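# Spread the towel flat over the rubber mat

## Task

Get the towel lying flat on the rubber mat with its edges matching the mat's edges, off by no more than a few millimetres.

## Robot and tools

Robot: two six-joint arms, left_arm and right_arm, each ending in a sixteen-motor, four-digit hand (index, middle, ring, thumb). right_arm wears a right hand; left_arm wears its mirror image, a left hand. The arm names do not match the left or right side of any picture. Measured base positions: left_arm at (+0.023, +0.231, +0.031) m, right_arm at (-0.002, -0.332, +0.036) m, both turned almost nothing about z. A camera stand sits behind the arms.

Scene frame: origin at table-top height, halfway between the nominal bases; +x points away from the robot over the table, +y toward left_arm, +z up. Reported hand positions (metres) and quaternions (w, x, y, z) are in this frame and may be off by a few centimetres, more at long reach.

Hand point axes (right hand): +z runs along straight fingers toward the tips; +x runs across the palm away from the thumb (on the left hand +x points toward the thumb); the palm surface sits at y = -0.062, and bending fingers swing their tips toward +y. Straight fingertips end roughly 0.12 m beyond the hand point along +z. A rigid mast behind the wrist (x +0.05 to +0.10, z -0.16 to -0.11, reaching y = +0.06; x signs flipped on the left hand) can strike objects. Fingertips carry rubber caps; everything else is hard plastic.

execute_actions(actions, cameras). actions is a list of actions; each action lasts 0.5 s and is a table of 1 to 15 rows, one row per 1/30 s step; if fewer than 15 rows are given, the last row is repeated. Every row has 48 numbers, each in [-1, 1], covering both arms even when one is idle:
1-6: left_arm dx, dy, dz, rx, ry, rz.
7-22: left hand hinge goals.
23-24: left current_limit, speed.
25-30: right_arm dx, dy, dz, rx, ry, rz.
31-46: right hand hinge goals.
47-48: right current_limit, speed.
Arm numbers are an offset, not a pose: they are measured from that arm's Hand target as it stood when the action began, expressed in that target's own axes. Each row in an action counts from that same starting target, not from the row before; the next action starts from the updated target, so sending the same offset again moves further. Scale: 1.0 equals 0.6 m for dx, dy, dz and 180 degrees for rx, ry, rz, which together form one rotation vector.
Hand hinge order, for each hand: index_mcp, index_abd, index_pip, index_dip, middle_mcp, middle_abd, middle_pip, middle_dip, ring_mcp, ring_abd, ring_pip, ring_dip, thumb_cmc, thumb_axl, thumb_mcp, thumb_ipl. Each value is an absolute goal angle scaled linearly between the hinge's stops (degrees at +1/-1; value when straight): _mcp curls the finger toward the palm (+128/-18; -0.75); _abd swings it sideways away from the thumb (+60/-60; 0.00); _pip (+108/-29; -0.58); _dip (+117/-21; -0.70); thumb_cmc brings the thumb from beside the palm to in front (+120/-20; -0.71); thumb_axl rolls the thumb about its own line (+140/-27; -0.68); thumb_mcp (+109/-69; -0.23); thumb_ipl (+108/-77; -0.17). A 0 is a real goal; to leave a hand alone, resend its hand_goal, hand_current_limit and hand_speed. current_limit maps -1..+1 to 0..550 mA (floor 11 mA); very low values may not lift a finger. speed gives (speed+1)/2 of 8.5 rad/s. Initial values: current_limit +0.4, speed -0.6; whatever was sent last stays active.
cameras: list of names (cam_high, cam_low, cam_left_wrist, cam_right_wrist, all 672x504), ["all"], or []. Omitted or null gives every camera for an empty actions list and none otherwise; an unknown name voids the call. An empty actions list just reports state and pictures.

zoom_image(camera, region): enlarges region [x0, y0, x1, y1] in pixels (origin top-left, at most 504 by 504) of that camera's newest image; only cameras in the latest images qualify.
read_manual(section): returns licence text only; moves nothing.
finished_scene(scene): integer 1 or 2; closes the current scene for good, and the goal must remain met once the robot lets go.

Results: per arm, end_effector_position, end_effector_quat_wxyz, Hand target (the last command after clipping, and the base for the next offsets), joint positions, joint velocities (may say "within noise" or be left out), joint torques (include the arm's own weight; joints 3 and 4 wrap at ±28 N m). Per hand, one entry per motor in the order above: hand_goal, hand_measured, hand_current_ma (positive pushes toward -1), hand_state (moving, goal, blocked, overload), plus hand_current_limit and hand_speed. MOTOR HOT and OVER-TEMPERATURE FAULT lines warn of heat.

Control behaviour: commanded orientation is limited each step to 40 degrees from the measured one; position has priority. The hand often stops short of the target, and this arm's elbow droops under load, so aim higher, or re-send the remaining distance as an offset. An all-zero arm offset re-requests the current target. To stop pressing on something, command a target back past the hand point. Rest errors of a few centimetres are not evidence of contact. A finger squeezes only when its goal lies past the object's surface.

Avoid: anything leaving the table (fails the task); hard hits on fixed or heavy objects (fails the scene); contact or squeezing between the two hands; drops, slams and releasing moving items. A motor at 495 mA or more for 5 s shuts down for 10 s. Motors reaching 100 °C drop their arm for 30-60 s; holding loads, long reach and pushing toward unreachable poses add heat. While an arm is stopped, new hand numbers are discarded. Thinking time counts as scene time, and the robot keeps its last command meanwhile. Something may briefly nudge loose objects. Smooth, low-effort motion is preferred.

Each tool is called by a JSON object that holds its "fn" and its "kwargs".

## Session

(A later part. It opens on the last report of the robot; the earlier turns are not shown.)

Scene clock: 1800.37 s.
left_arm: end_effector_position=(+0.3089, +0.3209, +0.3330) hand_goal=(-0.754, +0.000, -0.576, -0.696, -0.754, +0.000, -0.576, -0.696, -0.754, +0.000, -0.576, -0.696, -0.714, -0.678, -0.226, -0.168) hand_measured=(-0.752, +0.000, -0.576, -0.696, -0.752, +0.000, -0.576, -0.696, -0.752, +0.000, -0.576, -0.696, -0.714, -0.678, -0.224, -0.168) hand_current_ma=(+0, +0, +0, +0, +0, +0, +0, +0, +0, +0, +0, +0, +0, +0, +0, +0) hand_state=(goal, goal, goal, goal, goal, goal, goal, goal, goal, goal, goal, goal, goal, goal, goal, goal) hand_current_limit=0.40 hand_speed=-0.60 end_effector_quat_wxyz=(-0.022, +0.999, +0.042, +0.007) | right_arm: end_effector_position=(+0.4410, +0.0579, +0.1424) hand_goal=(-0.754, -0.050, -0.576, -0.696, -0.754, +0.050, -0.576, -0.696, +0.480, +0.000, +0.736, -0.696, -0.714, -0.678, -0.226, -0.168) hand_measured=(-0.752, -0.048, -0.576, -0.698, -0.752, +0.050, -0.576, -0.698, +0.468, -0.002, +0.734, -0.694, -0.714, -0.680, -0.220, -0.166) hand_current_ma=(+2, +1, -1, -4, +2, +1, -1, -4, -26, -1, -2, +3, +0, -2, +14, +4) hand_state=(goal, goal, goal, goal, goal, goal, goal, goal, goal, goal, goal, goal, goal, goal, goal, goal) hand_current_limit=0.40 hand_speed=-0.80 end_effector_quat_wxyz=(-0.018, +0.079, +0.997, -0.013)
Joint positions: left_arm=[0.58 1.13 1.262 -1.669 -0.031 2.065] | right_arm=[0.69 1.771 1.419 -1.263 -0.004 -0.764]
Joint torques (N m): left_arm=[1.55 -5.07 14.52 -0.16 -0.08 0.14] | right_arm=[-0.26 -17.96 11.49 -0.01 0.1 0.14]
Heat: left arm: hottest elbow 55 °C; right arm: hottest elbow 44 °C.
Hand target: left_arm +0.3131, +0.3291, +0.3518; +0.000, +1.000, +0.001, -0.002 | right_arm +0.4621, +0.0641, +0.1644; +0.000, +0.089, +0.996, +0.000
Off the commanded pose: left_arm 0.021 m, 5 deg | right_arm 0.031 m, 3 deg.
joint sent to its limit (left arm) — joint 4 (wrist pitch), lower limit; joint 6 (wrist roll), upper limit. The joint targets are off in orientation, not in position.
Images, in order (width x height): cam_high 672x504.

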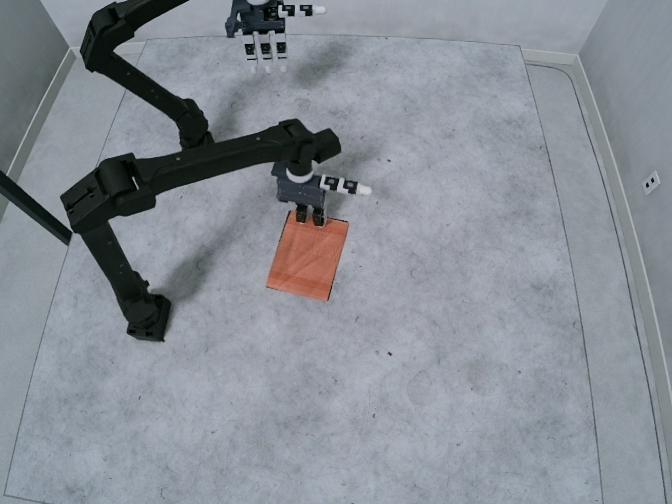

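{"fn": "execute_actions", "kwargs": {"actions": [[[0,0,0,0,0,0,-0.754,0,-0.576,-0.696,-0.754,0,-0.576,-0.696,-0.754,0,-0.576,-0.696,-0.714,-0.678,-0.226,-0.168,0.4,-0.6,0.01,0,0.078,0,0,0,-0.754,-0.05,-0.576,-0.696,-0.754,0.05,-0.576,-0.696,0.48,0,0.737,-0.696,-0.714,-0.678,-0.226,-0.168,0.4,-0.8]],[[0,0,0,0,0,0,-0.754,0,-0.576,-0.696,-0.754,0,-0.576,-0.696,-0.754,0,-0.576,-0.696,-0.714,-0.678,-0.226,-0.168,0.4,-0.6,0.03,0,0,0,0,0,-0.754,-0.05,-0.576,-0.696,-0.754,0.05,-0.576,-0.696,0.48,0,0.737,-0.696,-0.714,-0.678,-0.226,-0.168,0.4,-0.8]]], "cameras": ["cam_high"]}}

{"fn": "zoom_image", "kwargs": {"camera": "cam_high", "region": [302, 204, 352, 254]}}

{"fn": "zoom_image", "kwargs": {"camera": "cam_high", "region": [295, 260, 345, 310]}}

Scene clock: 1808.37 s.
left_arm: end_effector_position=(+0.3089, +0.3209, +0.3330) hand_goal=(-0.754, +0.000, -0.576, -0.696, -0.754, +0.000, -0.576, -0.696, -0.754, +0.000, -0.576, -0.696, -0.714, -0.678, -0.226, -0.168) hand_measured=(-0.752, +0.000, -0.576, -0.696, -0.752, +0.000, -0.576, -0.696, -0.752, +0.000, -0.576, -0.696, -0.714, -0.678, -0.224, -0.168) hand_current_ma=(+0, +0, +0, +0, +0, +0, +0, +0, +0, +0, +0, +0, +0, +0, +0, +0) hand_state=(goal, goal, goal, goal, goal, goal, goal, goal, goal, goal, goal, goal, goal, goal, goal, goal) hand_current_limit=0.40 hand_speed=-0.60 end_effector_quat_wxyz=(-0.022, +0.999, +0.042, +0.007) | right_arm: end_effector_position=(+0.4524, +0.0664, +0.1335) hand_goal=(-0.754, -0.050, -0.576, -0.696, -0.754, +0.050, -0.576, -0.696, +0.480, +0.000, +0.736, -0.696, -0.714, -0.678, -0.226, -0.168) hand_measured=(-0.750, -0.054, -0.574, -0.696, -0.752, +0.040, -0.576, -0.698, +0.468, -0.002, +0.734, -0.694, -0.714, -0.680, -0.220, -0.166) hand_current_ma=(+5, -5, +1, -1, +2, -16, +0, -2, -26, -1, -2, +3, +0, -2, +14, +4) hand_state=(goal, goal, goal, goal, goal, goal, goal, goal, goal, goal, goal, goal, goal, goal, goal, goal) hand_current_limit=0.40 hand_speed=-0.80 end_effector_quat_wxyz=(+0.012, +0.093, +0.996, +0.009)
Joint positions: left_arm=[0.58 1.13 1.262 -1.669 -0.031 2.065] | right_arm=[0.696 1.771 1.38 -1.149 0.003 -0.73]
Joint torques (N m): left_arm=[1.67 -5.13 14.68 -0.08 -0.09 0.12] | right_arm=[1.9 -16.97 5.59 0.66 -0.14 0.18]
Heat: left arm: hottest elbow 55 °C; right arm: hottest elbow 45 °C.
Hand target: left_arm +0.3131, +0.3291, +0.3518; +0.000, +1.000, +0.001, -0.002 | right_arm +0.4385, +0.0682, +0.1174; -0.001, +0.089, +0.996, +0.000
Off the commanded pose: left_arm 0.021 m, 5 deg | right_arm 0.021 m, 2 deg.
joint sent to its limit (left arm) — joint 4 (wrist pitch), lower limit; joint 6 (wrist roll), upper limit. The joint targets are off in orientation, not in position.
Images, in order (width x height): cam_high 672x504.

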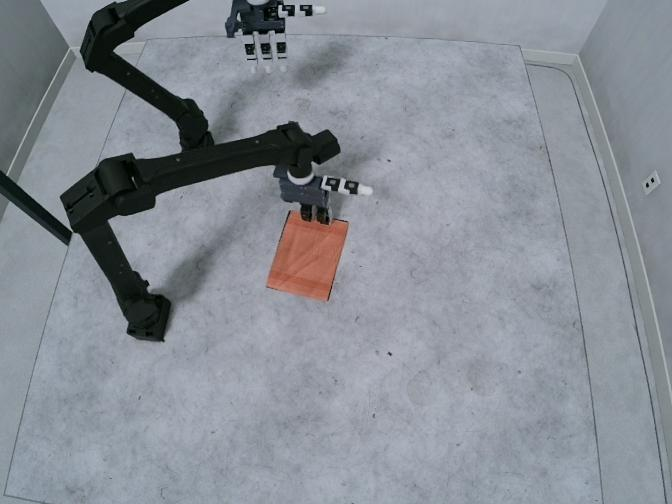

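Scaled by 10.080.

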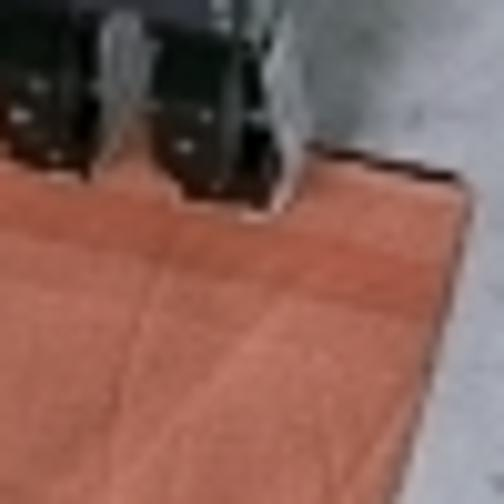

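Scaled by 10.080.

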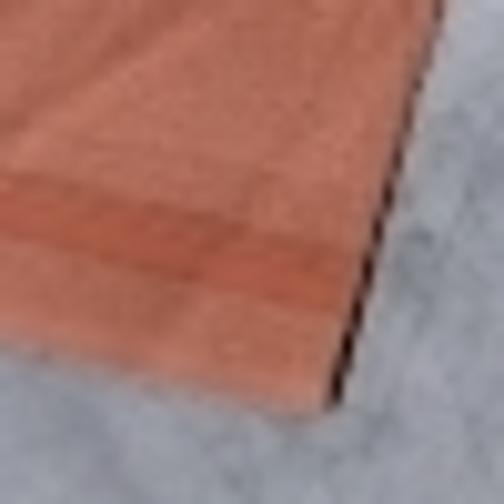

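{"fn": "execute_actions", "kwargs": {"actions": [[[0,0,0,0,0,0,-0.754,0,-0.576,-0.696,-0.754,0,-0.576,-0.696,-0.754,0,-0.576,-0.696,-0.714,-0.678,-0.226,-0.168,0.4,-0.6,0.018,0,0,0,0,0,-0.754,-0.05,-0.576,-0.696,-0.754,0.05,-0.576,-0.696,0.48,0,0.737,-0.696,-0.714,-0.678,-0.226,-0.168,0.4,-0.8]]], "cameras": ["cam_high"]}}

{"fn": "zoom_image", "kwargs": {"camera": "cam_high", "region": [302, 204, 352, 254]}}

{"fn": "zoom_image", "kwargs": {"camera": "cam_high", "region": [262, 200, 312, 250]}}

Scene clock: 1819.10 s.
left_arm: end_effector_position=(+0.3089, +0.3209, +0.3330) hand_goal=(-0.754, +0.000, -0.576, -0.696, -0.754, +0.000, -0.576, -0.696, -0.754, +0.000, -0.576, -0.696, -0.714, -0.678, -0.226, -0.168) hand_measured=(-0.752, +0.000, -0.576, -0.696, -0.752, +0.000, -0.576, -0.696, -0.752, +0.000, -0.576, -0.696, -0.714, -0.678, -0.224, -0.168) hand_current_ma=(+0, +0, +0, +0, +0, +0, +0, +0, +0, +0, +0, +0, +0, +0, +0, +0) hand_state=(goal, goal, goal, goal, goal, goal, goal, goal, goal, goal, goal, goal, goal, goal, goal, goal) hand_current_limit=0.40 hand_speed=-0.60 end_effector_quat_wxyz=(-0.022, +0.999, +0.042, +0.007) | right_arm: end_effector_position=(+0.4455, +0.0662, +0.1333) hand_goal=(-0.754, -0.050, -0.576, -0.696, -0.754, +0.050, -0.576, -0.696, +0.480, +0.000, +0.736, -0.696, -0.714, -0.678, -0.226, -0.168) hand_measured=(-0.750, -0.054, -0.574, -0.696, -0.754, +0.012, -0.576, -0.698, +0.468, -0.002, +0.734, -0.694, -0.714, -0.680, -0.220, -0.166) hand_current_ma=(+5, -4, +1, -1, +0, -86, +0, -2, -26, -1, -2, +3, +0, -2, +14, +4) hand_state=(goal, goal, goal, goal, goal, blocked, goal, goal, goal, goal, goal, goal, goal, goal, goal, goal) hand_current_limit=0.40 hand_speed=-0.80 end_effector_quat_wxyz=(+0.016, +0.096, +0.995, +0.008)
Joint positions: left_arm=[0.58 1.13 1.262 -1.669 -0.031 2.065] | right_arm=[0.707 1.756 1.357 -1.139 0.01 -0.712]
Joint torques (N m): left_arm=[1.73 -4.95 14.56 -0.14 -0.06 0.13] | right_arm=[2.26 -16.79 5.53 0.5 -0.42 0.17]
Heat: left arm: hottest elbow 55 °C; right arm: hottest elbow 44 °C.
Hand target: left_arm +0.3131, +0.3291, +0.3518; +0.000, +1.000, +0.001, -0.002 | right_arm +0.4279, +0.0701, +0.1174; +0.000, +0.089, +0.996, +0.000
Off the commanded pose: left_arm 0.021 m, 5 deg | right_arm 0.024 m, 2 deg.
joint sent to its limit (left arm) — joint 4 (wrist pitch), lower limit; joint 6 (wrist roll), upper limit. The joint targets are off in orientation, not in position.
Images, in order (width x height): cam_high 672x504.

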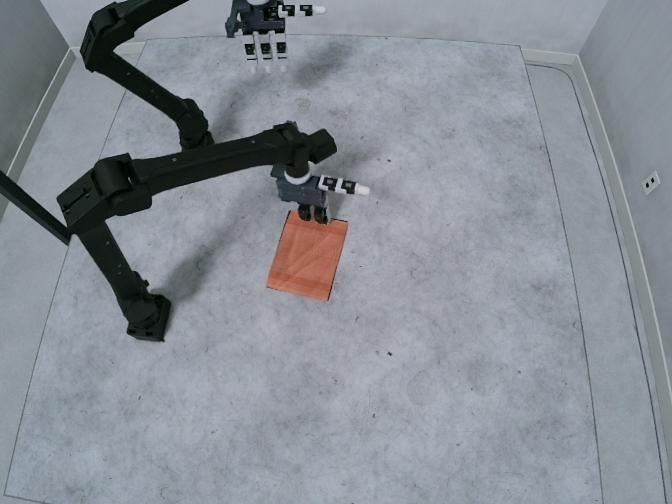

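Scaled by 10.080.

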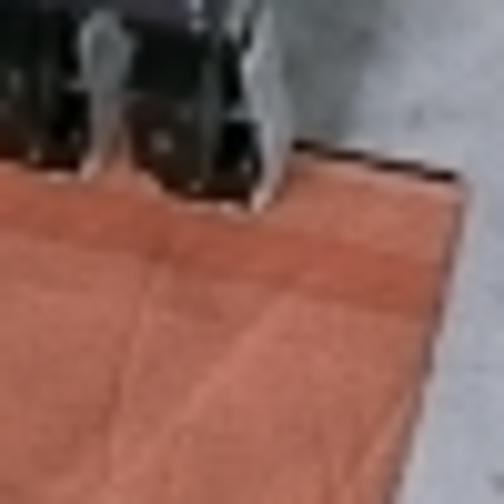

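Scaled by 10.080.

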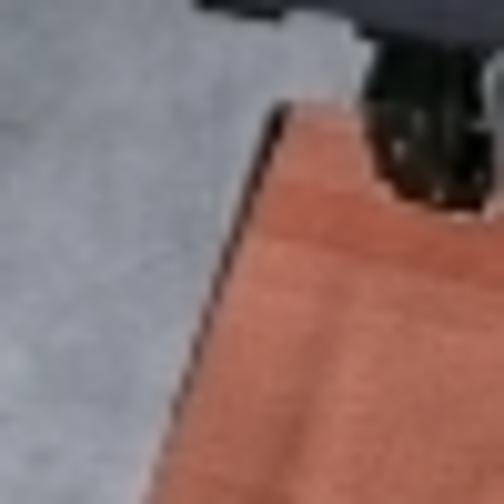

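{"fn": "execute_actions", "kwargs": {"actions": [[[0,0,0,0,0,0,-0.754,0,-0.576,-0.696,-0.754,0,-0.576,-0.696,-0.754,0,-0.576,-0.696,-0.714,-0.678,-0.226,-0.168,0.4,-0.6,0.014,0,0,0,0,0,-0.754,-0.05,-0.576,-0.696,-0.754,0.05,-0.576,-0.696,0.48,0,0.737,-0.696,-0.714,-0.678,-0.226,-0.168,0.4,-0.8]]], "cameras": ["cam_high"]}}

{"fn": "zoom_image", "kwargs": {"camera": "cam_high", "region": [302, 204, 352, 254]}}

{"fn": "zoom_image", "kwargs": {"camera": "cam_high", "region": [262, 200, 312, 250]}}

{"fn": "zoom_image", "kwargs": {"camera": "cam_high", "region": [295, 260, 345, 310]}}

Scene clock: 1824.37 s.
left_arm: end_effector_position=(+0.3089, +0.3209, +0.3330) hand_goal=(-0.754, +0.000, -0.576, -0.696, -0.754, +0.000, -0.576, -0.696, -0.754, +0.000, -0.576, -0.696, -0.714, -0.678, -0.226, -0.168) hand_measured=(-0.752, +0.000, -0.576, -0.696, -0.752, +0.000, -0.576, -0.696, -0.752, +0.000, -0.576, -0.696, -0.714, -0.678, -0.224, -0.168) hand_current_ma=(+0, +0, +0, +0, +0, +0, +0, +0, +0, +0, +0, +0, +0, +0, +0, +0) hand_state=(goal, goal, goal, goal, goal, goal, goal, goal, goal, goal, goal, goal, goal, goal, goal, goal) hand_current_limit=0.40 hand_speed=-0.60 end_effector_quat_wxyz=(-0.022, +0.999, +0.042, +0.007) | right_arm: end_effector_position=(+0.4373, +0.0681, +0.1333) hand_goal=(-0.754, -0.050, -0.576, -0.696, -0.754, +0.050, -0.576, -0.696, +0.480, +0.000, +0.736, -0.696, -0.714, -0.678, -0.226, -0.168) hand_measured=(-0.750, -0.052, -0.574, -0.696, -0.754, +0.008, -0.576, -0.698, +0.468, -0.002, +0.734, -0.694, -0.714, -0.680, -0.220, -0.166) hand_current_ma=(+5, -3, +1, -1, -1, -97, +0, -1, -26, -1, -2, +3, +0, -2, +14, +4) hand_state=(goal, goal, goal, goal, goal, blocked, goal, goal, goal, goal, goal, goal, goal, goal, goal, goal) hand_current_limit=0.40 hand_speed=-0.80 end_effector_quat_wxyz=(+0.016, +0.096, +0.995, +0.008)
Joint positions: left_arm=[0.58 1.13 1.262 -1.669 -0.031 2.065] | right_arm=[0.72 1.743 1.34 -1.134 0.01 -0.699]
Joint torques (N m): left_arm=[2.14 -4.95 14.58 -0.14 -0.07 0.12] | right_arm=[2.26 -16.62 5.5 0.51 -0.45 0.15]
Heat: left arm: hottest elbow 55 °C; right arm: hottest elbow 44 °C.
Hand target: left_arm +0.3131, +0.3291, +0.3518; +0.000, +1.000, +0.001, -0.002 | right_arm +0.4196, +0.0717, +0.1175; +0.000, +0.089, +0.996, +0.000
Off the commanded pose: left_arm 0.021 m, 5 deg | right_arm 0.024 m, 2 deg.
joint sent to its limit (left arm) — joint 4 (wrist pitch), lower limit; joint 6 (wrist roll), upper limit. The joint targets are off in orientation, not in position.
Images, in order (width x height): cam_high 672x504.

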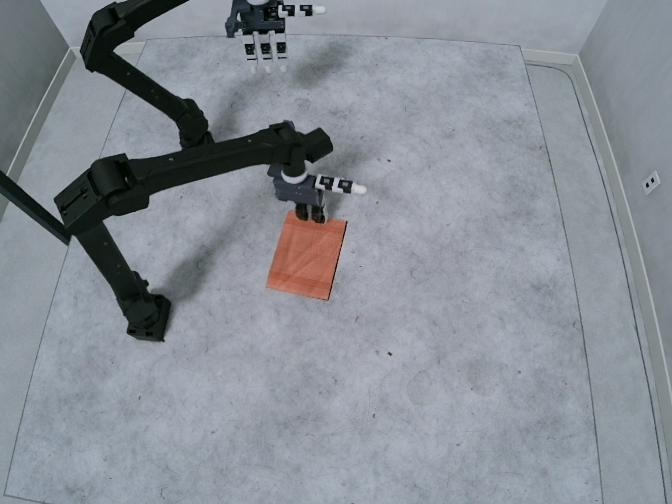

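Scaled by 10.080.

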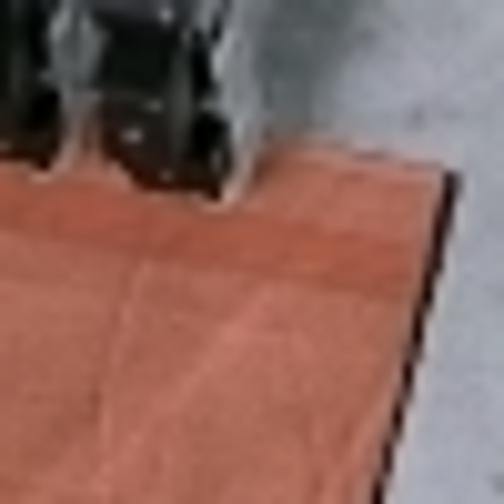

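Scaled by 10.080.

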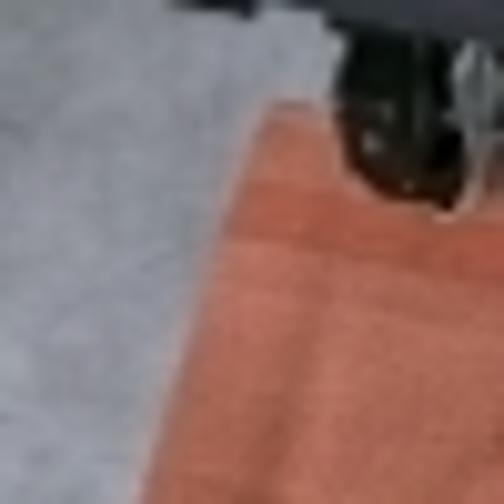

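Scaled by 10.080.

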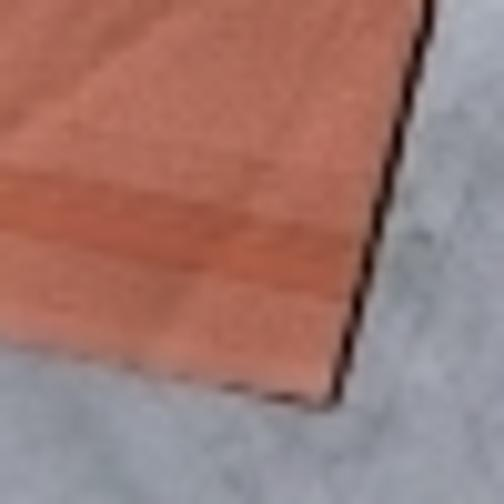

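{"fn": "execute_actions", "kwargs": {"actions": [[[0,0,0,0,0,0,-0.754,0,-0.576,-0.696,-0.754,0,-0.576,-0.696,-0.754,0,-0.576,-0.696,-0.714,-0.678,-0.226,-0.168,0.4,-0.6,0,0.0,-0.14,0,0,0,-0.754,-0.05,-0.576,-0.696,-0.754,0.05,-0.576,-0.696,0.48,0,0.737,-0.696,-0.714,-0.678,-0.226,-0.168,0.4,-0.8]],[[0,0,0,0,0,0,-0.754,0,-0.576,-0.696,-0.754,0,-0.576,-0.696,-0.754,0,-0.576,-0.696,-0.714,-0.678,-0.226,-0.168,0.4,-0.6,-0.03,-0.12,0,0,0,0,-0.754,-0.05,-0.576,-0.696,-0.754,0.05,-0.576,-0.696,0.48,0,0.737,-0.696,-0.714,-0.678,-0.226,-0.168,0.4,-0.8]]], "cameras": ["cam_high"]}}

{"fn": "zoom_image", "kwargs": {"camera": "cam_high", "region": [250, 195, 370, 315]}}

{"fn": "zoom_image", "kwargs": {"camera": "cam_high", "region": [302, 204, 352, 254]}}

{"fn": "zoom_image", "kwargs": {"camera": "cam_high", "region": [262, 200, 312, 250]}}

{"fn": "zoom_image", "kwargs": {"camera": "cam_high", "region": [255, 260, 305, 310]}}

{"fn": "zoom_image", "kwargs": {"camera": "cam_high", "region": [295, 260, 345, 310]}}

Scene clock: 1833.70 s.
left_arm: end_effector_position=(+0.3089, +0.3209, +0.3330) hand_goal=(-0.754, +0.000, -0.576, -0.696, -0.754, +0.000, -0.576, -0.696, -0.754, +0.000, -0.576, -0.696, -0.714, -0.678, -0.226, -0.168) hand_measured=(-0.752, +0.000, -0.576, -0.696, -0.752, +0.000, -0.576, -0.696, -0.752, +0.000, -0.576, -0.696, -0.714, -0.678, -0.224, -0.168) hand_current_ma=(+0, +0, +0, +0, +0, +0, +0, +0, +0, +0, +0, +0, +0, +0, +0, +0) hand_state=(goal, goal, goal, goal, goal, goal, goal, goal, goal, goal, goal, goal, goal, goal, goal, goal) hand_current_limit=0.40 hand_speed=-0.60 end_effector_quat_wxyz=(-0.022, +0.999, +0.042, +0.007) | right_arm: end_effector_position=(+0.4275, -0.0041, +0.2002) hand_goal=(-0.754, -0.050, -0.576, -0.696, -0.754, +0.050, -0.576, -0.696, +0.480, +0.000, +0.736, -0.696, -0.714, -0.678, -0.226, -0.168) hand_measured=(-0.752, -0.052, -0.574, -0.696, -0.752, +0.048, -0.574, -0.696, +0.468, -0.002, +0.734, -0.694, -0.714, -0.680, -0.220, -0.166) hand_current_ma=(+3, -2, +1, -1, +3, -3, +2, +0, -26, -1, -2, +3, +0, -2, +14, +4) hand_state=(goal, goal, goal, goal, goal, goal, goal, goal, goal, goal, goal, goal, goal, goal, goal, goal) hand_current_limit=0.40 hand_speed=-0.80 end_effector_quat_wxyz=(-0.002, +0.096, +0.995, -0.004)
Joint positions: left_arm=[0.58 1.13 1.262 -1.669 -0.031 2.065] | right_arm=[0.609 1.587 1.333 -1.326 0.003 -0.809]
Joint torques (N m): left_arm=[1.61 -4.78 14.5 -0.1 -0.08 0.14] | right_arm=[0.85 -15.68 7.19 0.73 -0.17 -0.03]
Heat: left arm: hottest elbow 55 °C; right arm: hottest elbow 43 °C.
Hand target: left_arm +0.3131, +0.3291, +0.3518; +0.000, +1.000, +0.001, -0.002 | right_arm +0.4247, -0.0025, +0.2016; +0.000, +0.089, +0.996, +0.000
Off the commanded pose: left_arm 0.021 m, 5 deg | right_arm 0.004 m, 1 deg.
joint sent to its limit (left arm) — joint 4 (wrist pitch), lower limit; joint 6 (wrist roll), upper limit. The joint targets are off in orientation, not in position.
Images, in order (width x height): cam_high 672x504.

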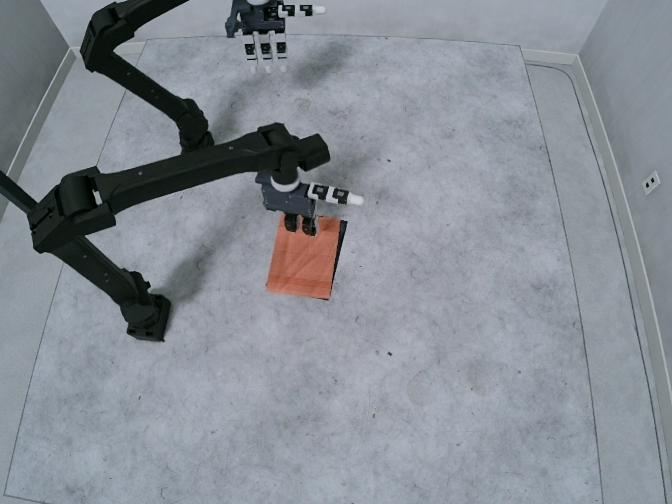

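Scaled by 4.200.

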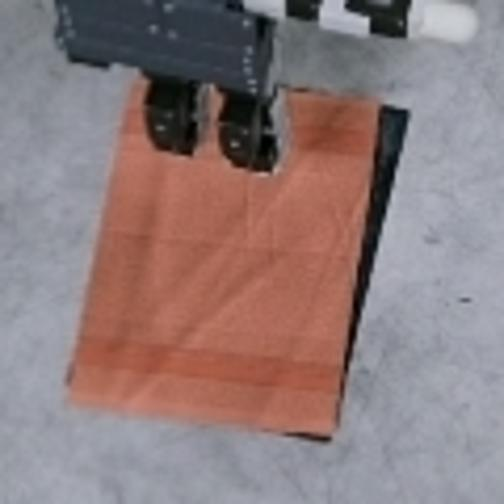

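Scaled by 10.080.

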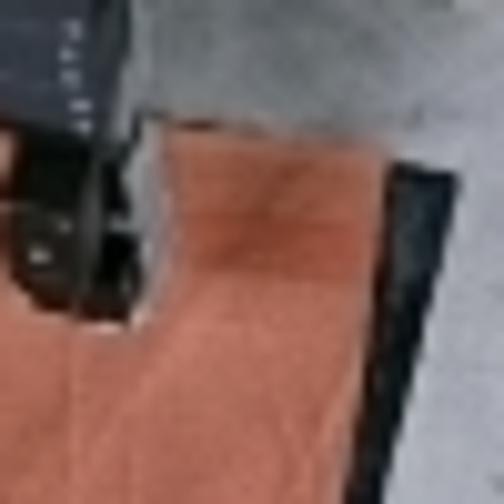

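Scaled by 10.080.

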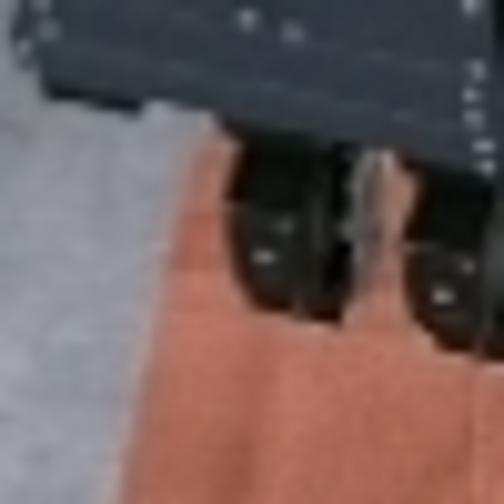

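Scaled by 10.080.

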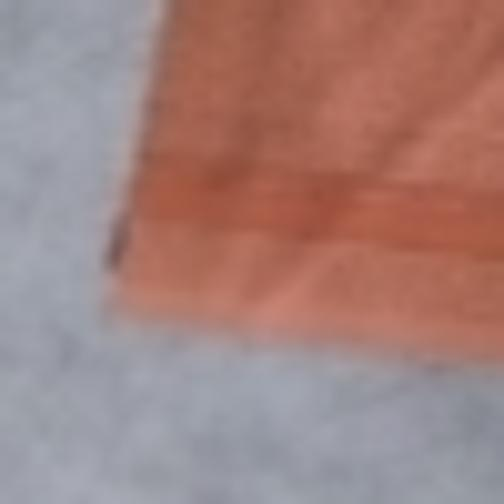

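Scaled by 10.080.

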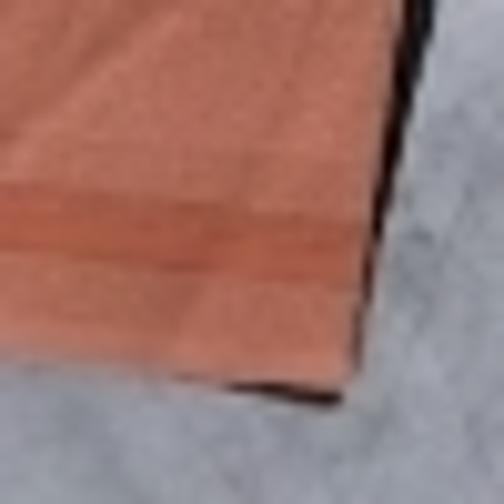

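{"fn": "execute_actions", "kwargs": {"actions": [[[0,0,0,0,0,0,-0.754,0,-0.576,-0.696,-0.754,0,-0.576,-0.696,-0.754,0,-0.576,-0.696,-0.714,-0.678,-0.226,-0.168,0.4,-0.6,0.005,0.1125,0.067,0,0,0,-0.754,-0.05,-0.576,-0.696,-0.754,0.05,-0.576,-0.696,0.48,0,0.737,-0.696,-0.714,-0.678,-0.226,-0.168,0.4,-0.8]],[[0,0,0,0,0,0,-0.754,0,-0.576,-0.696,-0.754,0,-0.576,-0.696,-0.754,0,-0.576,-0.696,-0.714,-0.678,-0.226,-0.168,0.4,-0.6,0,0,0.073,0,0,0,-0.754,-0.05,-0.576,-0.696,-0.754,0.05,-0.576,-0.696,0.48,0,0.737,-0.696,-0.714,-0.678,-0.226,-0.168,0.4,-0.8]]], "cameras": ["cam_high"]}}

{"fn": "zoom_image", "kwargs": {"camera": "cam_high", "region": [250, 195, 370, 315]}}

Scene clock: 1850.63 s.
left_arm: end_effector_position=(+0.3089, +0.3209, +0.3330) hand_goal=(-0.754, +0.000, -0.576, -0.696, -0.754, +0.000, -0.576, -0.696, -0.754, +0.000, -0.576, -0.696, -0.714, -0.678, -0.226, -0.168) hand_measured=(-0.752, +0.000, -0.576, -0.696, -0.752, +0.000, -0.576, -0.696, -0.752, +0.000, -0.576, -0.696, -0.714, -0.678, -0.224, -0.168) hand_current_ma=(+0, +0, +0, +0, +0, +0, +0, +0, +0, +0, +0, +0, +0, +0, +0, +0) hand_state=(goal, goal, goal, goal, goal, goal, goal, goal, goal, goal, goal, goal, goal, goal, goal, goal) hand_current_limit=0.40 hand_speed=-0.60 end_effector_quat_wxyz=(-0.022, +0.999, +0.042, +0.007) | right_arm: end_effector_position=(+0.4263, +0.0642, +0.1325) hand_goal=(-0.754, -0.050, -0.576, -0.696, -0.754, +0.050, -0.576, -0.696, +0.480, +0.000, +0.736, -0.696, -0.714, -0.678, -0.226, -0.168) hand_measured=(-0.770, -0.030, -0.586, -0.702, -0.760, +0.058, -0.580, -0.698, +0.468, -0.002, +0.734, -0.694, -0.714, -0.680, -0.220, -0.166) hand_current_ma=(-37, +37, -19, -10, -11, +13, -5, -2, -26, -1, -2, +3, +0, -2, +14, +4) hand_state=(goal, blocked, goal, goal, goal, goal, goal, goal, goal, goal, goal, goal, goal, goal, goal, goal) hand_current_limit=0.40 hand_speed=-0.80 end_effector_quat_wxyz=(+0.001, +0.083, +0.997, +0.002)
Joint positions: left_arm=[0.58 1.13 1.262 -1.669 -0.031 2.065] | right_arm=[0.72 1.736 1.334 -1.166 -0.002 -0.725]
Joint torques (N m): left_arm=[1.61 -4.89 14.6 -0.17 -0.05 0.14] | right_arm=[0.09 -14.39 7.34 1.57 0.05 0.11]
Heat: left arm: hottest elbow 55 °C; right arm: hottest elbow 43 °C.
Hand target: left_arm +0.3131, +0.3291, +0.3518; +0.000, +1.000, +0.001, -0.002 | right_arm +0.4335, +0.0646, +0.1175; +0.000, +0.089, +0.996, +0.000
Off the commanded pose: left_arm 0.021 m, 5 deg | right_arm 0.017 m, 1 deg.
joint sent to its limit (left arm) — joint 4 (wrist pitch), lower limit; joint 6 (wrist roll), upper limit. The joint targets are off in orientation, not in position.
Images, in order (width x height): cam_high 672x504.

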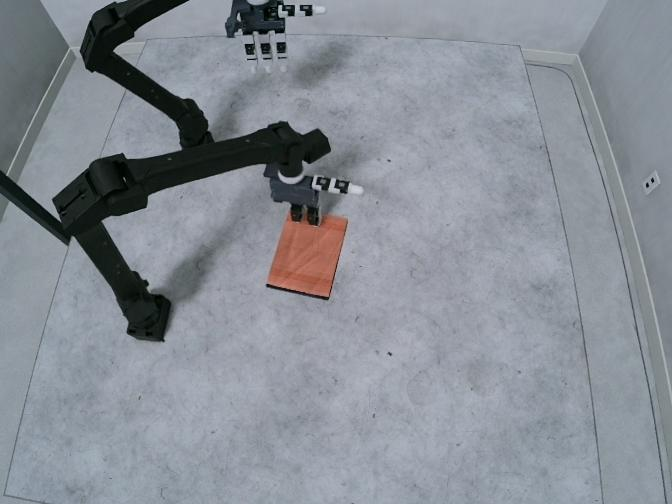

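Scaled by 4.200.

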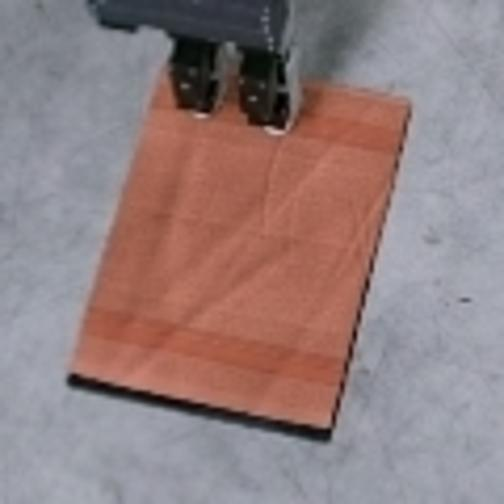

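{"fn": "execute_actions", "kwargs": {"actions": [[[0,0,0,0,0,0,-0.754,0,-0.576,-0.696,-0.754,0,-0.576,-0.696,-0.754,0,-0.576,-0.696,-0.714,-0.678,-0.226,-0.168,0.4,-0.6,0,-0.04,0,0,0,0,-0.754,-0.05,-0.576,-0.696,-0.754,0.05,-0.576,-0.696,0.48,0,0.737,-0.696,-0.714,-0.678,-0.226,-0.168,0.4,-0.8]]], "cameras": ["cam_high"]}}

{"fn": "zoom_image", "kwargs": {"camera": "cam_high", "region": [250, 195, 370, 315]}}

Scene clock: 1858.30 s.
left_arm: end_effector_position=(+0.3089, +0.3209, +0.3330) hand_goal=(-0.754, +0.000, -0.576, -0.696, -0.754, +0.000, -0.576, -0.696, -0.754, +0.000, -0.576, -0.696, -0.714, -0.678, -0.226, -0.168) hand_measured=(-0.752, +0.000, -0.576, -0.696, -0.752, +0.000, -0.576, -0.696, -0.752, +0.000, -0.576, -0.696, -0.714, -0.678, -0.224, -0.168) hand_current_ma=(+0, +0, +0, +0, +0, +0, +0, +0, +0, +0, +0, +0, +0, +0, +0, +0) hand_state=(goal, goal, goal, goal, goal, goal, goal, goal, goal, goal, goal, goal, goal, goal, goal, goal) hand_current_limit=0.40 hand_speed=-0.60 end_effector_quat_wxyz=(-0.022, +0.999, +0.042, +0.007) | right_arm: end_effector_position=(+0.4249, +0.0545, +0.1327) hand_goal=(-0.754, -0.050, -0.576, -0.696, -0.754, +0.050, -0.576, -0.696, +0.480, +0.000, +0.736, -0.696, -0.714, -0.678, -0.226, -0.168) hand_measured=(-0.750, -0.030, -0.576, -0.696, -0.742, +0.060, -0.570, -0.692, +0.468, -0.002, +0.734, -0.694, -0.714, -0.680, -0.220, -0.166) hand_current_ma=(+5, +38, +1, -1, +26, +17, +11, +5, -26, -1, -2, +3, +0, -2, +14, +4) hand_state=(goal, blocked, goal, goal, goal, goal, goal, goal, goal, goal, goal, goal, goal, goal, goal, goal) hand_current_limit=0.40 hand_speed=-0.80 end_effector_quat_wxyz=(+0.004, +0.083, +0.996, +0.009)
Joint positions: left_arm=[0.58 1.13 1.262 -1.669 -0.031 2.065] | right_arm=[0.704 1.711 1.297 -1.139 -0.009 -0.741]
Joint torques (N m): left_arm=[1.32 -4.78 14.53 -0.06 -0.06 0.11] | right_arm=[-1.14 -15.5 5.75 1.07 0.33 -0.02]
Heat: left arm: hottest elbow 55 °C; right arm: hottest elbow 43 °C.
Hand target: left_arm +0.3131, +0.3291, +0.3518; +0.000, +1.000, +0.001, -0.002 | right_arm +0.4292, +0.0409, +0.1175; -0.001, +0.089, +0.996, +0.000
Off the commanded pose: left_arm 0.021 m, 5 deg | right_arm 0.021 m, 1 deg.
joint sent to its limit (left arm) — joint 4 (wrist pitch), lower limit; joint 6 (wrist roll), upper limit. The joint targets are off in orientation, not in position.
Images, in order (width x height): cam_high 672x504.

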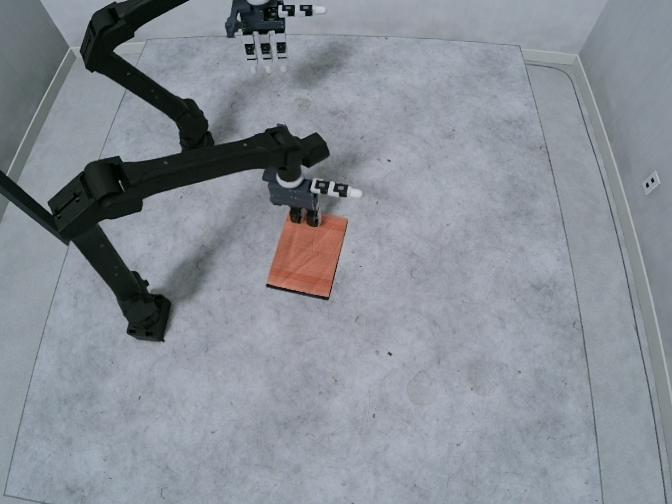

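Scaled by 4.200.

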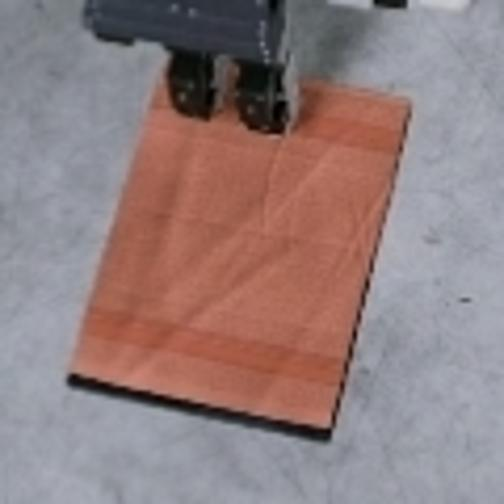

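{"fn": "execute_actions", "kwargs": {"actions": [[[0,0,0,0,0,0,-0.754,0,-0.576,-0.696,-0.754,0,-0.576,-0.696,-0.754,0,-0.576,-0.696,-0.714,-0.678,-0.226,-0.168,0.4,-0.6,0,-0.035,0,0,0,0,-0.754,-0.05,-0.576,-0.696,-0.754,0.05,-0.576,-0.696,0.48,0,0.737,-0.696,-0.714,-0.678,-0.226,-0.168,0.4,-0.8]]], "cameras": ["cam_high"]}}

{"fn": "zoom_image", "kwargs": {"camera": "cam_high", "region": [250, 195, 370, 315]}}

Scene clock: 1861.60 s.
left_arm: end_effector_position=(+0.3089, +0.3209, +0.3330) hand_goal=(-0.754, +0.000, -0.576, -0.696, -0.754, +0.000, -0.576, -0.696, -0.754, +0.000, -0.576, -0.696, -0.714, -0.678, -0.226, -0.168) hand_measured=(-0.752, +0.000, -0.576, -0.696, -0.752, +0.000, -0.576, -0.696, -0.752, +0.000, -0.576, -0.696, -0.714, -0.678, -0.224, -0.168) hand_current_ma=(+0, +0, +0, +0, +0, +0, +0, +0, +0, +0, +0, +0, +0, +0, +0, +0) hand_state=(goal, goal, goal, goal, goal, goal, goal, goal, goal, goal, goal, goal, goal, goal, goal, goal) hand_current_limit=0.40 hand_speed=-0.60 end_effector_quat_wxyz=(-0.022, +0.999, +0.042, +0.007) | right_arm: end_effector_position=(+0.4248, +0.0366, +0.1332) hand_goal=(-0.754, -0.050, -0.576, -0.696, -0.754, +0.050, -0.576, -0.696, +0.480, +0.000, +0.736, -0.696, -0.714, -0.678, -0.226, -0.168) hand_measured=(-0.734, -0.032, -0.564, -0.688, -0.730, +0.060, -0.562, -0.686, +0.468, -0.002, +0.734, -0.694, -0.714, -0.680, -0.220, -0.166) hand_current_ma=(+49, +32, +24, +13, +58, +16, +28, +16, -26, -1, -2, +3, +0, -2, +14, +4) hand_state=(blocked, goal, goal, goal, blocked, goal, goal, goal, goal, goal, goal, goal, goal, goal, goal, goal) hand_current_limit=0.40 hand_speed=-0.80 end_effector_quat_wxyz=(+0.007, +0.082, +0.997, +0.014)
Joint positions: left_arm=[0.58 1.13 1.262 -1.669 -0.031 2.065] | right_arm=[0.673 1.679 1.253 -1.115 -0.012 -0.775]
Joint torques (N m): left_arm=[1.85 -4.72 14.48 -0.17 -0.06 0.11] | right_arm=[-1.03 -15.21 5.52 0.65 0.48 0]
Heat: left arm: hottest elbow 55 °C; right arm: hottest elbow 43 °C.
Hand target: left_arm +0.3131, +0.3291, +0.3518; +0.000, +1.000, +0.001, -0.002 | right_arm +0.4255, +0.0203, +0.1176; +0.000, +0.089, +0.996, +0.000
Off the commanded pose: left_arm 0.021 m, 5 deg | right_arm 0.023 m, 2 deg.
joint sent to its limit (left arm) — joint 4 (wrist pitch), lower limit; joint 6 (wrist roll), upper limit. The joint targets are off in orientation, not in position.
Images, in order (width x height): cam_high 672x504.

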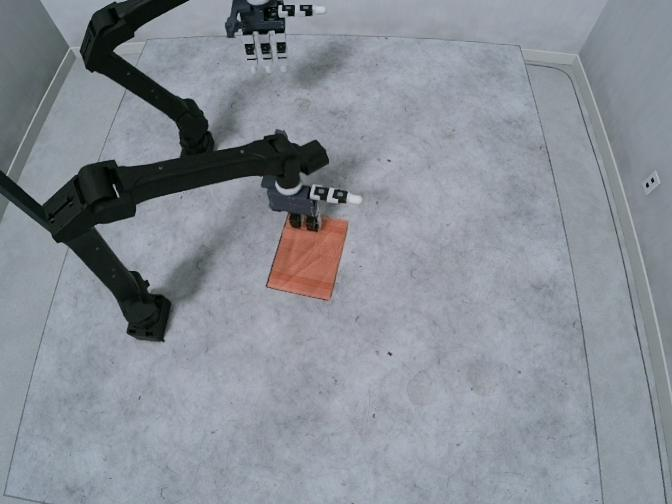

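Scaled by 4.200.

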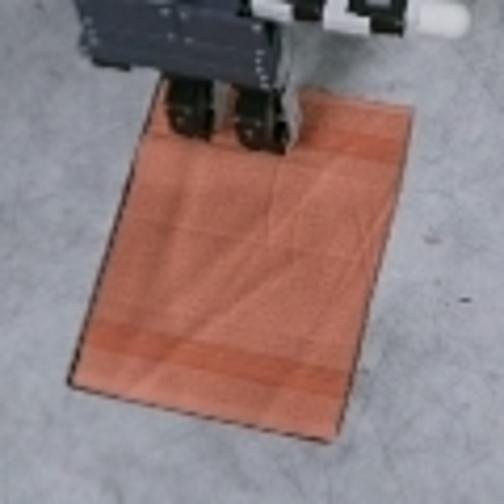

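{"fn": "zoom_image", "kwargs": {"camera": "cam_high", "region": [302, 204, 352, 254]}}

{"fn": "zoom_image", "kwargs": {"camera": "cam_high", "region": [262, 200, 312, 250]}}

{"fn": "zoom_image", "kwargs": {"camera": "cam_high", "region": [255, 260, 305, 310]}}

{"fn": "zoom_image", "kwargs": {"camera": "cam_high", "region": [295, 260, 345, 310]}}

Scaled by 10.080.

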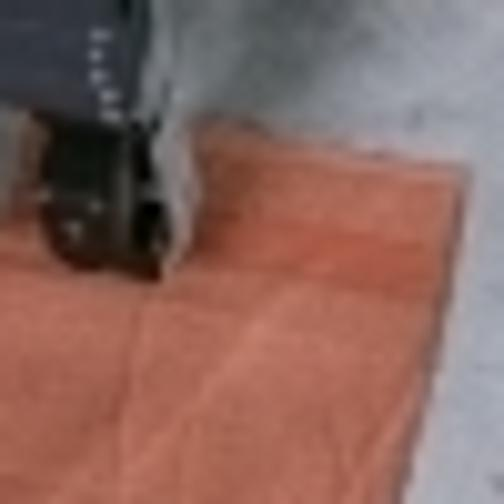

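Scaled by 10.080.

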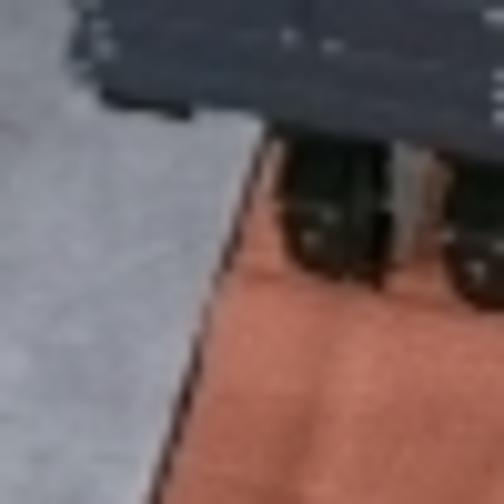

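Scaled by 10.080.

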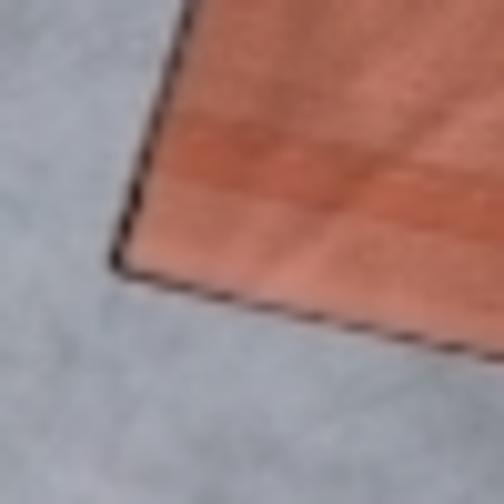

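Scaled by 10.080.

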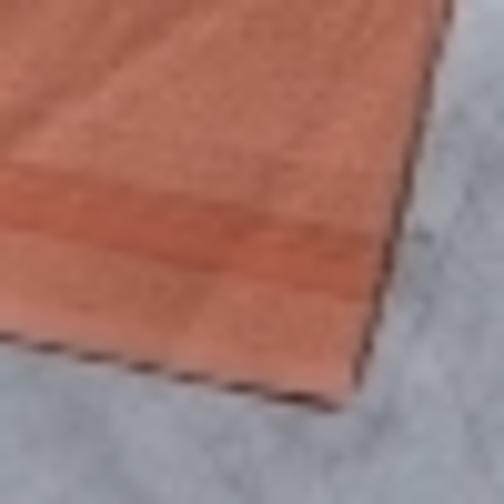

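{"fn": "execute_actions", "kwargs": {"actions": [[[0,0,0,0,0,0,-0.754,0,-0.576,-0.696,-0.754,0,-0.576,-0.696,-0.754,0,-0.576,-0.696,-0.714,-0.678,-0.226,-0.168,0.4,-0.6,0.03,-0.006,0,0,0,0,-0.754,-0.05,-0.576,-0.696,-0.754,0.05,-0.576,-0.696,0.48,0,0.737,-0.696,-0.714,-0.678,-0.226,-0.168,0.4,-0.8]]], "cameras": ["cam_high"]}}

{"fn": "zoom_image", "kwargs": {"camera": "cam_high", "region": [302, 204, 352, 254]}}

{"fn": "zoom_image", "kwargs": {"camera": "cam_high", "region": [255, 260, 305, 310]}}

{"fn": "zoom_image", "kwargs": {"camera": "cam_high", "region": [295, 260, 345, 310]}}

Scene clock: 1894.37 s.
left_arm: end_effector_position=(+0.3089, +0.3209, +0.3330) hand_goal=(-0.754, +0.000, -0.576, -0.696, -0.754, +0.000, -0.576, -0.696, -0.754, +0.000, -0.576, -0.696, -0.714, -0.678, -0.226, -0.168) hand_measured=(-0.752, +0.000, -0.576, -0.696, -0.752, +0.000, -0.576, -0.696, -0.752, +0.000, -0.576, -0.696, -0.714, -0.678, -0.224, -0.168) hand_current_ma=(+0, +0, +0, +0, +0, +0, +0, +0, +0, +0, +0, +0, +0, +0, +0, +0) hand_state=(goal, goal, goal, goal, goal, goal, goal, goal, goal, goal, goal, goal, goal, goal, goal, goal) hand_current_limit=0.40 hand_speed=-0.60 end_effector_quat_wxyz=(-0.022, +0.999, +0.042, +0.007) | right_arm: end_effector_position=(+0.4155, +0.0283, +0.1328) hand_goal=(-0.754, -0.050, -0.576, -0.696, -0.754, +0.050, -0.576, -0.696, +0.480, +0.000, +0.736, -0.696, -0.714, -0.678, -0.226, -0.168) hand_measured=(-0.734, -0.050, -0.564, -0.688, -0.726, +0.042, -0.558, -0.684, +0.468, -0.002, +0.734, -0.694, -0.714, -0.680, -0.220, -0.166) hand_current_ma=(+49, +0, +24, +13, +76, -12, +37, +22, -26, -1, -2, +3, +0, -2, +14, +4) hand_state=(blocked, goal, goal, goal, blocked, goal, goal, goal, goal, goal, goal, goal, goal, goal, goal, goal) hand_current_limit=0.40 hand_speed=-0.80 end_effector_quat_wxyz=(+0.011, +0.084, +0.996, +0.015)
Joint positions: left_arm=[0.58 1.13 1.262 -1.669 -0.031 2.065] | right_arm=[0.673 1.647 1.208 -1.097 -0.008 -0.77]
Joint torques (N m): left_arm=[2.02 -5.07 14.56 -0.13 -0.07 0.13] | right_arm=[0.67 -14.92 5.37 0.36 0.3 0.15]
Heat: left arm: hottest elbow 55 °C; right arm: hottest elbow 43 °C.
Hand target: left_arm +0.3131, +0.3291, +0.3518; +0.000, +1.000, +0.001, -0.002 | right_arm +0.4071, +0.0200, +0.1175; -0.001, +0.089, +0.996, +0.000
Off the commanded pose: left_arm 0.021 m, 5 deg | right_arm 0.019 m, 2 deg.
joint sent to its limit (left arm) — joint 4 (wrist pitch), lower limit; joint 6 (wrist roll), upper limit. The joint targets are off in orientation, not in position.
Images, in order (width x height): cam_high 672x504.

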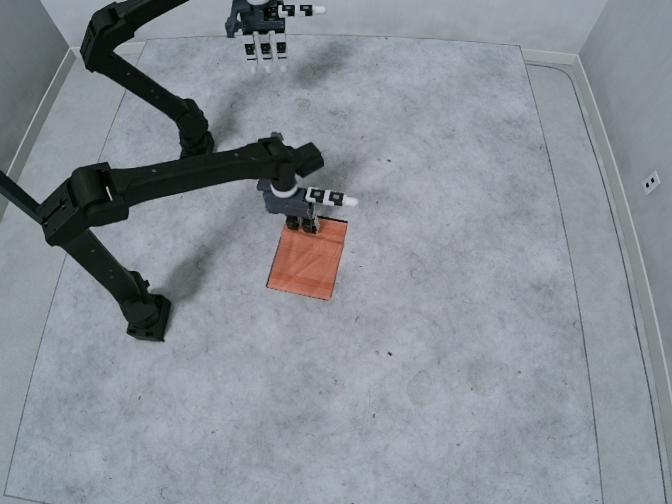

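Scaled by 10.080.

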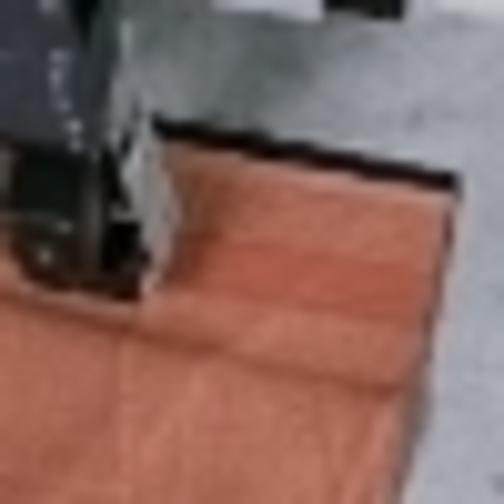

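Scaled by 10.080.

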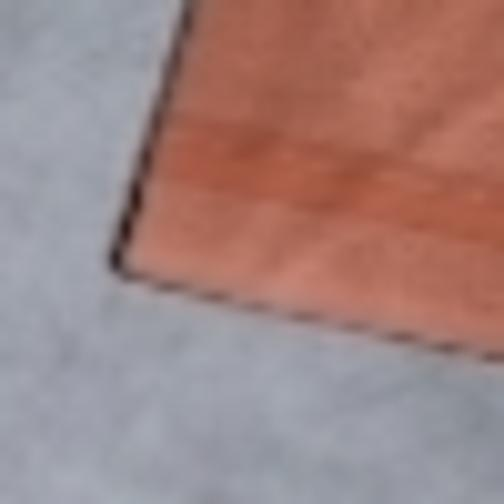

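Scaled by 10.080.

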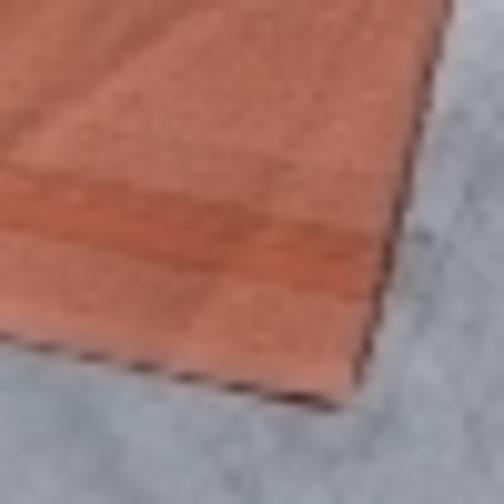

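{"fn": "execute_actions", "kwargs": {"actions": [[[0,0,0,0,0,0,-0.754,0,-0.576,-0.696,-0.754,0,-0.576,-0.696,-0.754,0,-0.576,-0.696,-0.714,-0.678,-0.226,-0.168,0.4,-0.6,0,0.04,0,0,0,0,-0.754,-0.05,-0.576,-0.696,-0.754,0.05,-0.576,-0.696,0.48,0,0.737,-0.696,-0.714,-0.678,-0.226,-0.168,0.4,-0.8]]], "cameras": ["cam_high"]}}

{"fn": "zoom_image", "kwargs": {"camera": "cam_high", "region": [302, 204, 352, 254]}}

{"fn": "zoom_image", "kwargs": {"camera": "cam_high", "region": [250, 195, 370, 315]}}

Scene clock: 1898.83 s.
left_arm: end_effector_position=(+0.3089, +0.3209, +0.3330) hand_goal=(-0.754, +0.000, -0.576, -0.696, -0.754, +0.000, -0.576, -0.696, -0.754, +0.000, -0.576, -0.696, -0.714, -0.678, -0.226, -0.168) hand_measured=(-0.752, +0.000, -0.576, -0.696, -0.752, +0.000, -0.576, -0.696, -0.752, +0.000, -0.576, -0.696, -0.714, -0.678, -0.224, -0.168) hand_current_ma=(+0, +0, +0, +0, +0, +0, +0, +0, +0, +0, +0, +0, +0, +0, +0, +0) hand_state=(goal, goal, goal, goal, goal, goal, goal, goal, goal, goal, goal, goal, goal, goal, goal, goal) hand_current_limit=0.40 hand_speed=-0.60 end_effector_quat_wxyz=(-0.022, +0.999, +0.042, +0.007) | right_arm: end_effector_position=(+0.4134, +0.0353, +0.1324) hand_goal=(-0.754, -0.050, -0.576, -0.696, -0.754, +0.050, -0.576, -0.696, +0.480, +0.000, +0.736, -0.696, -0.714, -0.678, -0.226, -0.168) hand_measured=(-0.744, -0.052, -0.570, -0.690, -0.734, +0.032, -0.562, -0.684, +0.468, -0.002, +0.734, -0.694, -0.714, -0.680, -0.220, -0.166) hand_current_ma=(+21, -3, +11, +9, +46, -31, +26, +22, -26, -1, -2, +3, +0, -2, +14, +4) hand_state=(goal, goal, goal, goal, goal, goal, goal, goal, goal, goal, goal, goal, goal, goal, goal, goal) hand_current_limit=0.40 hand_speed=-0.80 end_effector_quat_wxyz=(+0.014, +0.091, +0.996, +0.012)
Joint positions: left_arm=[0.58 1.13 1.262 -1.669 -0.031 2.065] | right_arm=[0.693 1.651 1.213 -1.097 0.002 -0.735]
Joint torques (N m): left_arm=[1.67 -5.19 14.53 -0.14 -0.08 0.15] | right_arm=[1.73 -11.58 8.95 -0.1 -0.11 0.16]
Heat: left arm: hottest elbow 55 °C; right arm: hottest elbow 43 °C.
Hand target: left_arm +0.3131, +0.3291, +0.3518; +0.000, +1.000, +0.001, -0.002 | right_arm +0.4114, +0.0437, +0.1175; -0.001, +0.089, +0.996, +0.000
Off the commanded pose: left_arm 0.021 m, 5 deg | right_arm 0.017 m, 2 deg.
joint sent to its limit (left arm) — joint 4 (wrist pitch), lower limit; joint 6 (wrist roll), upper limit. The joint targets are off in orientation, not in position.
Images, in order (width x height): cam_high 672x504.

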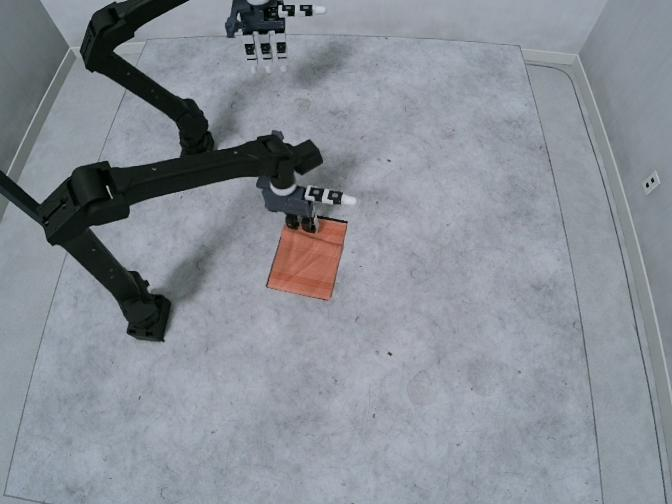

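Scaled by 10.080.

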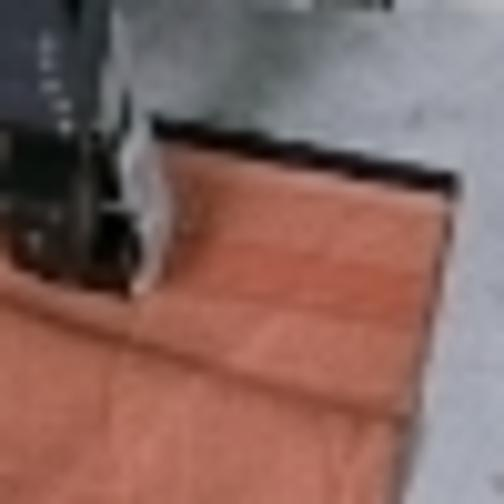

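Scaled by 4.200.

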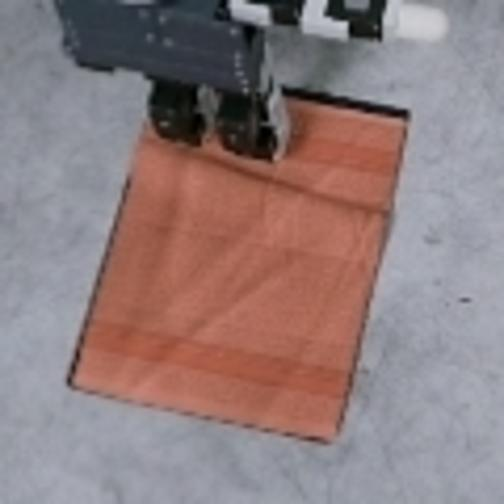

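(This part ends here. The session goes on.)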